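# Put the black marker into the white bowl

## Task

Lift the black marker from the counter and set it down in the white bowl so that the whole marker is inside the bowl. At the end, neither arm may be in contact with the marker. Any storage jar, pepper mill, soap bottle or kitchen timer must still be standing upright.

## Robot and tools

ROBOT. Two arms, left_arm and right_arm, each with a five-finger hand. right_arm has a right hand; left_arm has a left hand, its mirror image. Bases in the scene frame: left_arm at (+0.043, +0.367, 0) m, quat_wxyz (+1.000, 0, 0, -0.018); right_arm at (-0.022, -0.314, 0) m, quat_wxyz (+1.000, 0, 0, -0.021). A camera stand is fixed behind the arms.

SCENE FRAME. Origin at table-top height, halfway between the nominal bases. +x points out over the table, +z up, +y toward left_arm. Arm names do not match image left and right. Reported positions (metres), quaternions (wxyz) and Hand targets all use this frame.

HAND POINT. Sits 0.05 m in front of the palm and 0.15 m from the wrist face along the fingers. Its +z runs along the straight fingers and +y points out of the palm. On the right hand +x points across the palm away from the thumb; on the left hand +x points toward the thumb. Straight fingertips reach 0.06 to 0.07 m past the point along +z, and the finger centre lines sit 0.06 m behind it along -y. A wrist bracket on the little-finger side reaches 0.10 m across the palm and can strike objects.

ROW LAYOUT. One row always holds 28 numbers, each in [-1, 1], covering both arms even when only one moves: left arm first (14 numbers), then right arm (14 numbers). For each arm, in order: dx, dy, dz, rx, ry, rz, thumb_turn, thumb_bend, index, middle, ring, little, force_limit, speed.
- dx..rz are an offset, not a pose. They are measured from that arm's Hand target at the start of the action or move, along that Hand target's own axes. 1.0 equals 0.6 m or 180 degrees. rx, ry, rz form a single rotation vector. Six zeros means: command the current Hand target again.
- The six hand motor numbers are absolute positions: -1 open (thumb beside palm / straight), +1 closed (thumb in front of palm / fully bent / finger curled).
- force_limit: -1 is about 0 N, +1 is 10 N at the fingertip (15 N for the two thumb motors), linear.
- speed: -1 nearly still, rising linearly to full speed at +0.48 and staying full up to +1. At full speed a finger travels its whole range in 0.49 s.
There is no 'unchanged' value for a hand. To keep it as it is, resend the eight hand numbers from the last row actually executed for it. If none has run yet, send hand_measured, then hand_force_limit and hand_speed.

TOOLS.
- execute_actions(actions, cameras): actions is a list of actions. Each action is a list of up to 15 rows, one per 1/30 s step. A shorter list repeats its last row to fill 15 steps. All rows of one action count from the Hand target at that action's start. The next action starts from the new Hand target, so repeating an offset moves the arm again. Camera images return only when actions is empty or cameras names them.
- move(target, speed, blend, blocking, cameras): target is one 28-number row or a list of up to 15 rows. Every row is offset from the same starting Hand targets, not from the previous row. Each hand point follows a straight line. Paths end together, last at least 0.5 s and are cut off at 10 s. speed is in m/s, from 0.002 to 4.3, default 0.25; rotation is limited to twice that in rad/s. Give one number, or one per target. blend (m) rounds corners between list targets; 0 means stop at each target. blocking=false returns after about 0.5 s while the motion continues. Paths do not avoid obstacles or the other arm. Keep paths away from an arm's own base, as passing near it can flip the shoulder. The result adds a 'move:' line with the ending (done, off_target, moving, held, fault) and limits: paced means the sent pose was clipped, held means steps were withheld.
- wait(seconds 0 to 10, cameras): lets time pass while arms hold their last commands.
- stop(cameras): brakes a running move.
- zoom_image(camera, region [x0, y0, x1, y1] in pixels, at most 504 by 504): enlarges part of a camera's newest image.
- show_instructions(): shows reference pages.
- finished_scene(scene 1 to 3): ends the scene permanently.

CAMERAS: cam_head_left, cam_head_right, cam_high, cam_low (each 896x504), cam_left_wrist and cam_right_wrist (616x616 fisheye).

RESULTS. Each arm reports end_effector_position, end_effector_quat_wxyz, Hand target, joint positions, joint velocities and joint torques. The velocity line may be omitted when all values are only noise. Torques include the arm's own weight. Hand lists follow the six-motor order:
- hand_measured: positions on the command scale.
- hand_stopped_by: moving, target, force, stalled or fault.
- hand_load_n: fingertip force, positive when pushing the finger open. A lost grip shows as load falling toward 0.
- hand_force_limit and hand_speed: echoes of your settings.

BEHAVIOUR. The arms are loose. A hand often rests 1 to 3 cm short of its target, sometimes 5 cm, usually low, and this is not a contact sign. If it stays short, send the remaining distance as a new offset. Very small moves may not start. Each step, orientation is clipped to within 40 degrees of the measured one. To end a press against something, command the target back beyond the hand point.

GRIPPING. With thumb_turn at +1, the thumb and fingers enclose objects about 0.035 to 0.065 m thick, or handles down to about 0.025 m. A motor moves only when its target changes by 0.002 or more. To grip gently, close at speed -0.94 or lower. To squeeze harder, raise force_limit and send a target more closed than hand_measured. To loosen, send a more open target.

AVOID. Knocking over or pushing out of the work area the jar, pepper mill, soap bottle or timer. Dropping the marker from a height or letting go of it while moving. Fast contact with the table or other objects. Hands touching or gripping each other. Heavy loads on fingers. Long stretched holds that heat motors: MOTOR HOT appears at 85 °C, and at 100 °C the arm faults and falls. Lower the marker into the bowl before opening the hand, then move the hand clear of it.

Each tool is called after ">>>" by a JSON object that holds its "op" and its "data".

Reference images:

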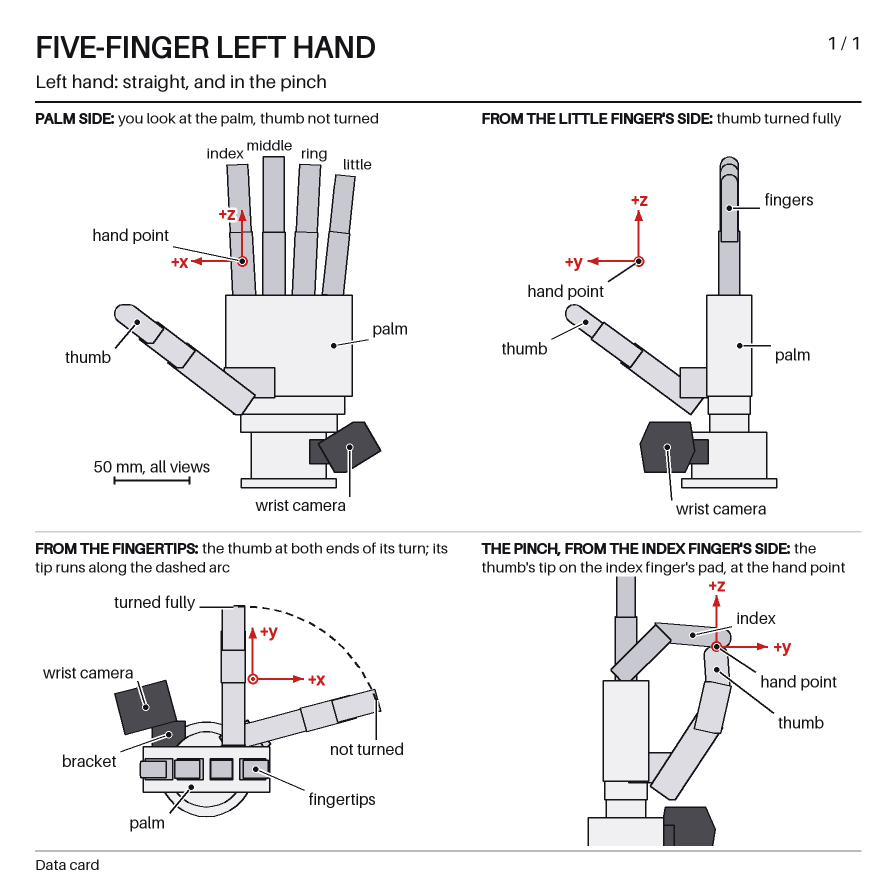

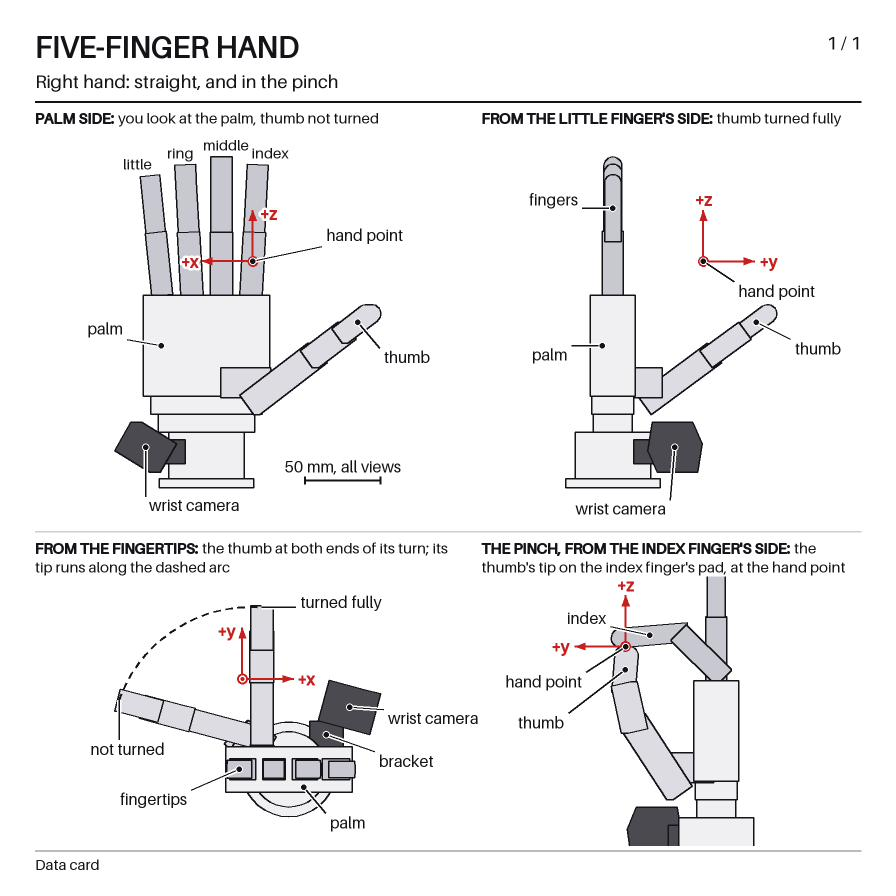

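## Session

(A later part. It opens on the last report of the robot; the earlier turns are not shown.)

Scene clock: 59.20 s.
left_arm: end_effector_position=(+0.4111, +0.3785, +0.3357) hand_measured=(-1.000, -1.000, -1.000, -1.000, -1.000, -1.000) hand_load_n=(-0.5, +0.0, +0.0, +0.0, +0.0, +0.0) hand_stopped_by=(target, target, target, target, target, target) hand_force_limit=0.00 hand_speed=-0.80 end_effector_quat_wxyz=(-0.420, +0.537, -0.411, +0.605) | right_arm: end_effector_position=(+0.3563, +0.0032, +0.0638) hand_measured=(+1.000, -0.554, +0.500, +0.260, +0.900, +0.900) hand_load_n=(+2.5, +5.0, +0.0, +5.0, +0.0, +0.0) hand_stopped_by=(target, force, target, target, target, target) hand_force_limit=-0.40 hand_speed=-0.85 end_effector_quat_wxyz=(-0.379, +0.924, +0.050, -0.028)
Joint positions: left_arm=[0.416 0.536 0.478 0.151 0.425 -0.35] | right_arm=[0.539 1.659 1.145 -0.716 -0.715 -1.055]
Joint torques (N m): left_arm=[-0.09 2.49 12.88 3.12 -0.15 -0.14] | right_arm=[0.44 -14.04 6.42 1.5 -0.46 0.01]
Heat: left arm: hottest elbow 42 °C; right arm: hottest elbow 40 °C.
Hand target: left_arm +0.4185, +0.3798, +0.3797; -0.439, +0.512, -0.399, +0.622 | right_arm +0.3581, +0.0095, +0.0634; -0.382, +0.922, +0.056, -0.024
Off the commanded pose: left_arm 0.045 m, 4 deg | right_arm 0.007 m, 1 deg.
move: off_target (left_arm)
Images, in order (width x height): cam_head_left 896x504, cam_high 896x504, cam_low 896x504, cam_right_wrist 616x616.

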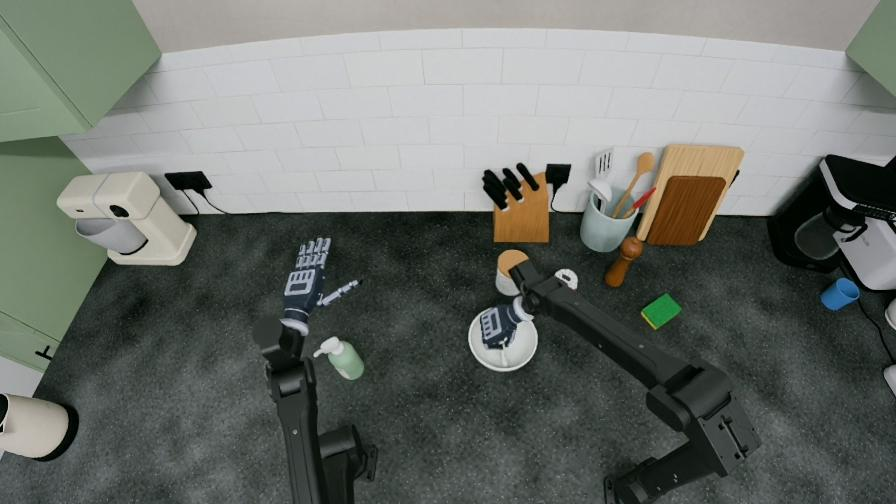

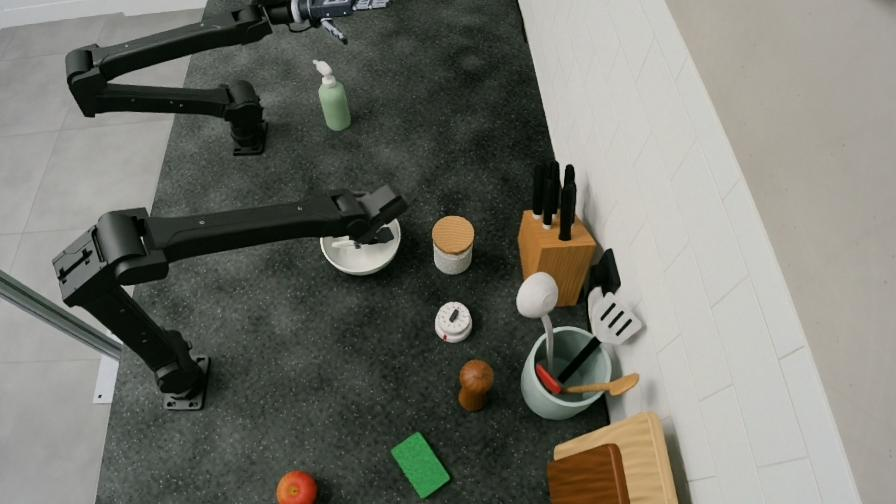

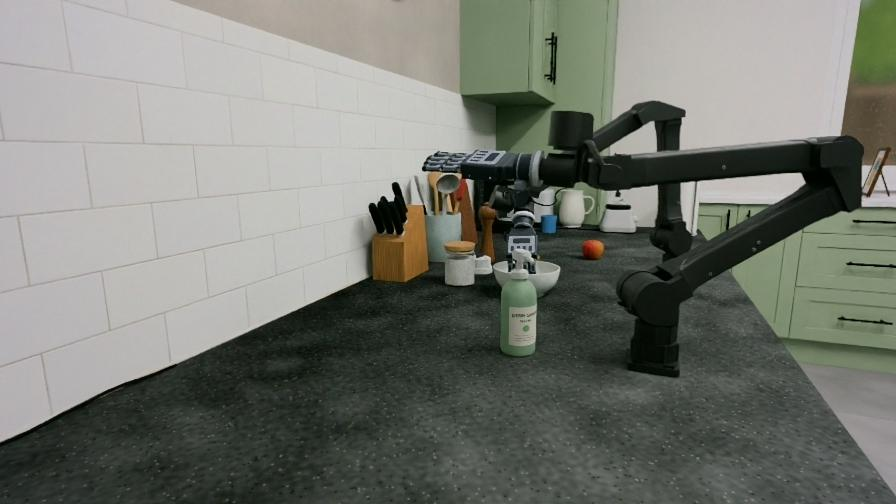

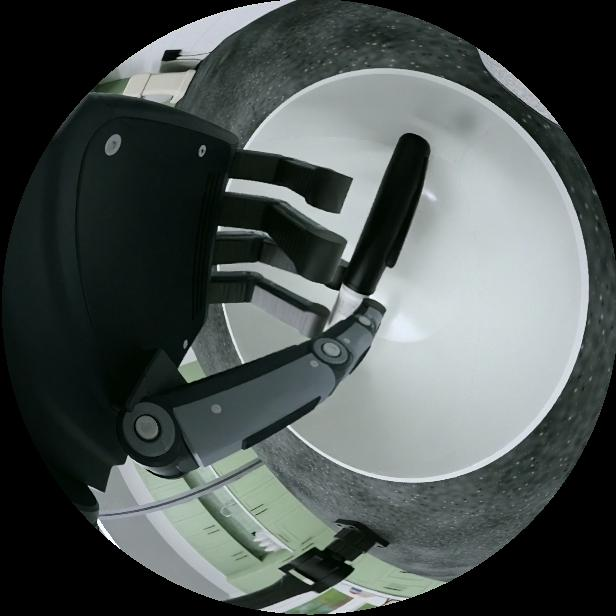

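>>> {"op": "move", "data": {"target": [0,0,0,0,0,0, -1, -1, -1, -1, -1, -1, 0, -0.8, 0,0,0,0,0,0, 1, -0.8, 0.5, 0.0, 0.9, 0.9, -0.4, -0.6], "speed": 0.05, "cameras": ["cam_right_wrist","cam_low","cam_high"]}}

>>> {"op": "zoom_image", "data": {"camera": "cam_right_wrist", "region": [240, 100, 520, 380]}}

Scene clock: 60.73 s.
left_arm: end_effector_position=(+0.4111, +0.3785, +0.3357) hand_measured=(-1.000, -1.000, -1.000, -1.000, -1.000, -1.000) hand_load_n=(+0.0, +0.0, +0.0, +0.0, +0.0, +0.0) hand_stopped_by=(target, target, target, target, target, target) hand_force_limit=0.00 hand_speed=-0.80 end_effector_quat_wxyz=(-0.420, +0.537, -0.411, +0.605) | right_arm: end_effector_position=(+0.3563, +0.0032, +0.0638) hand_measured=(+1.000, -0.800, +0.500, +0.000, +0.900, +0.900) hand_load_n=(+0.0, +0.0, +0.0, +0.0, +0.0, +0.0) hand_stopped_by=(target, target, target, target, target, target) hand_force_limit=-0.40 hand_speed=-0.60 end_effector_quat_wxyz=(-0.379, +0.924, +0.050, -0.028)
Joint positions: left_arm=[0.416 0.536 0.478 0.151 0.425 -0.35] | right_arm=[0.539 1.659 1.145 -0.716 -0.715 -1.055]
Joint torques (N m): left_arm=[-0.32 3.02 12.9 3.08 -0.17 -0.13] | right_arm=[0.15 -14.27 6.42 1.5 -0.48 0.01]
Heat: left arm: hottest elbow 42 °C; right arm: hottest elbow 40 °C.
Hand target: left_arm +0.4185, +0.3798, +0.3797; -0.439, +0.512, -0.399, +0.622 | right_arm +0.3581, +0.0095, +0.0634; -0.382, +0.922, +0.056, -0.024
Off the commanded pose: left_arm 0.045 m, 4 deg | right_arm 0.006 m, 1 deg.
move: off_target (left_arm)
Images, in order (width x height): cam_high 896x504, cam_low 896x504, cam_right_wrist 616x616.

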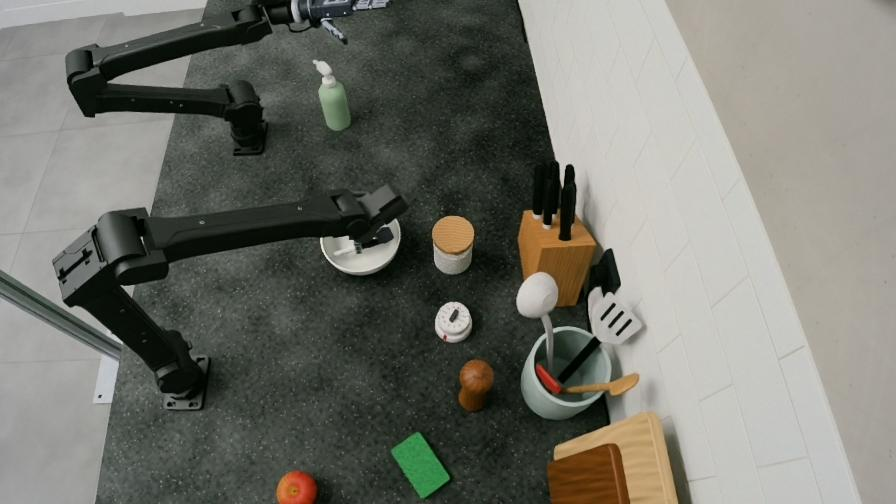

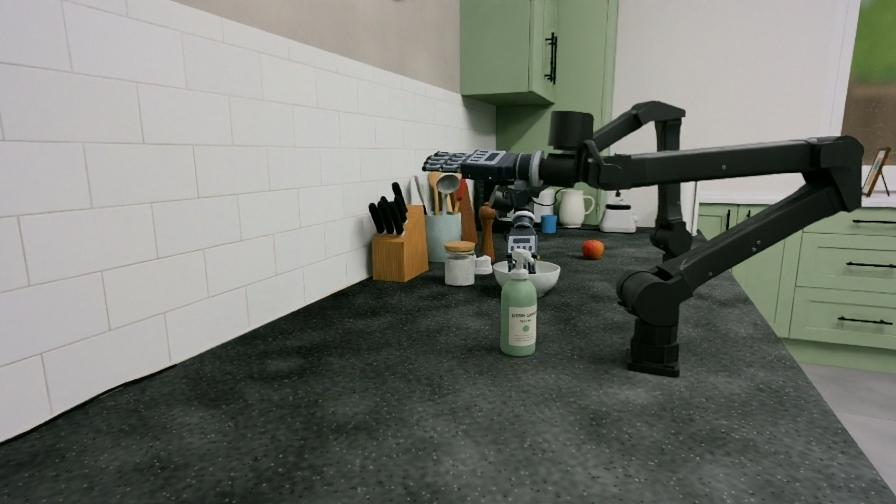

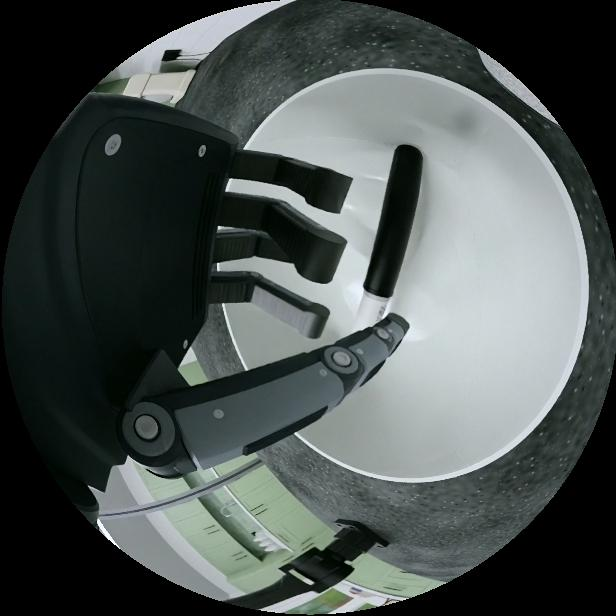

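Scaled by 1.800 from the camera's 616x616 image, which has a finer 880x880 frame.

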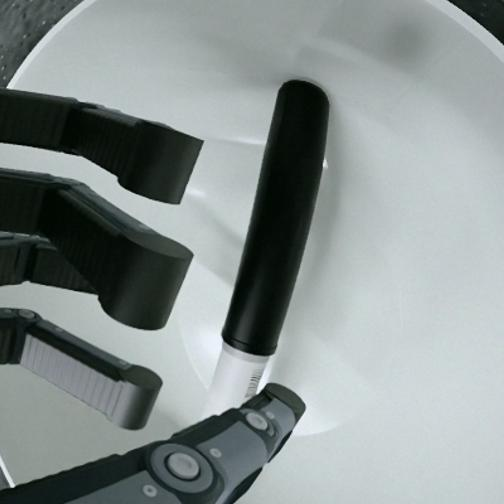

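>>> {"op": "move", "data": {"target": [0,0,0,0,0,0, -1, -1, -1, -1, -1, -1, 0, -0.8, 0,-0.14,-0.14,0,0,0, 1, -0.8, 0.5, 0.0, 0.9, 0.9, -0.4, -0.6], "speed": 0.12, "cameras": ["cam_right_wrist","cam_low","cam_high"]}}

Scene clock: 63.13 s.
left_arm: end_effector_position=(+0.4111, +0.3785, +0.3357) hand_measured=(-1.000, -1.000, -1.000, -1.000, -1.000, -1.000) hand_load_n=(-0.5, +0.0, -0.5, +0.0, +0.0, +0.0) hand_stopped_by=(target, target, target, target, target, target) hand_force_limit=0.00 hand_speed=-0.80 end_effector_quat_wxyz=(-0.420, +0.537, -0.411, +0.605) | right_arm: end_effector_position=(+0.3450, -0.0029, +0.1541) hand_measured=(+1.000, -0.800, +0.500, +0.000, +0.900, +0.900) hand_load_n=(+0.0, +0.0, +0.0, +0.0, +0.0, +0.0) hand_stopped_by=(target, target, target, target, target, target) hand_force_limit=-0.40 hand_speed=-0.60 end_effector_quat_wxyz=(-0.369, +0.927, +0.042, -0.048)
Joint positions: left_arm=[0.416 0.536 0.478 0.151 0.425 -0.35] | right_arm=[0.539 1.564 1.287 -1.001 -0.715 -1.055]
Joint torques (N m): left_arm=[-0.26 3.02 12.77 3.12 -0.14 -0.13] | right_arm=[0.21 -15.15 10.56 0.66 -0.49 0.02]
Heat: left arm: hottest elbow 42 °C; right arm: hottest elbow 41 °C.
Hand target: left_arm +0.4185, +0.3798, +0.3797; -0.439, +0.512, -0.399, +0.622 | right_arm +0.3583, +0.0095, +0.1823; -0.382, +0.922, +0.056, -0.024
Off the commanded pose: left_arm 0.045 m, 4 deg | right_arm 0.033 m, 4 deg.
move: off_target (left_arm, right_arm)
Images, in order (width x height): cam_high 896x504, cam_low 896x504, cam_right_wrist 616x616.

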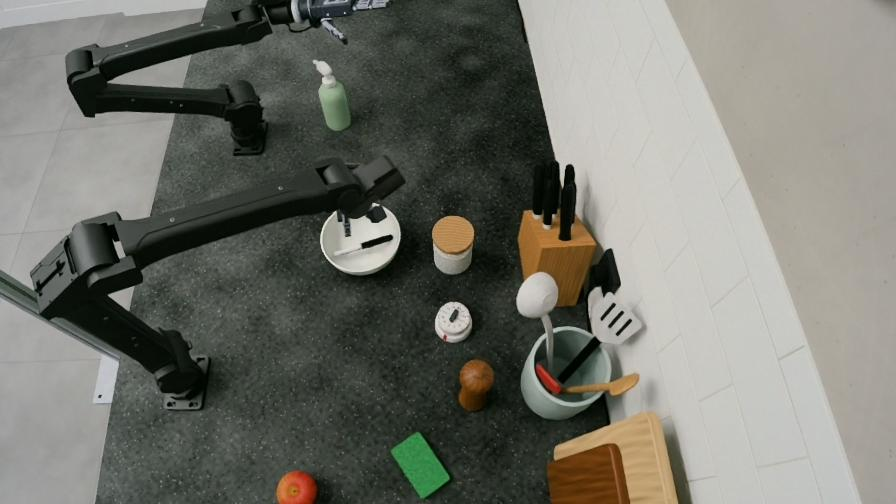

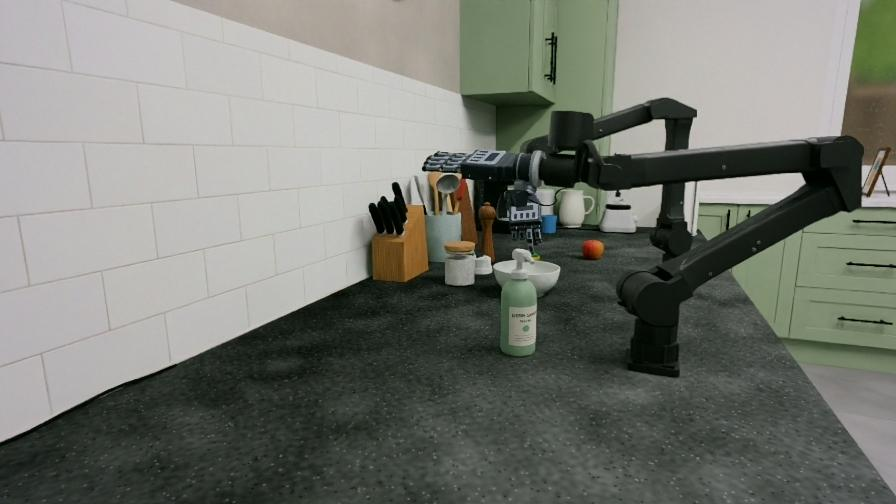

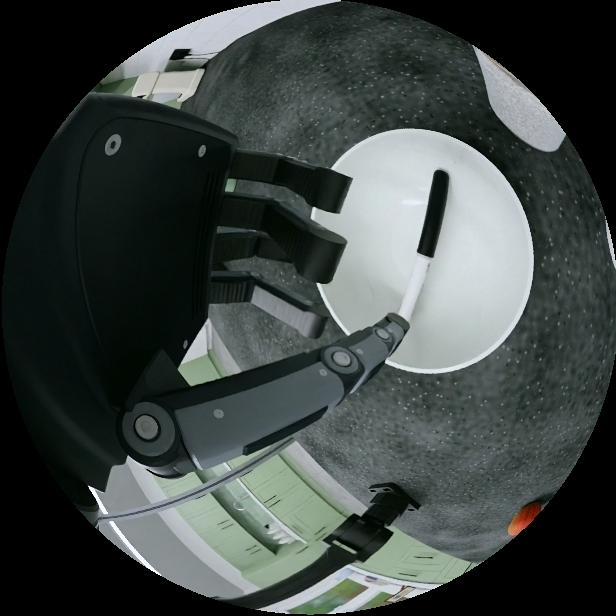

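Marker rests inside the bowl. On to scene 3.

>>> {"op": "finished_scene", "data": {"scene": 2}}

The scene is finished: the task was done.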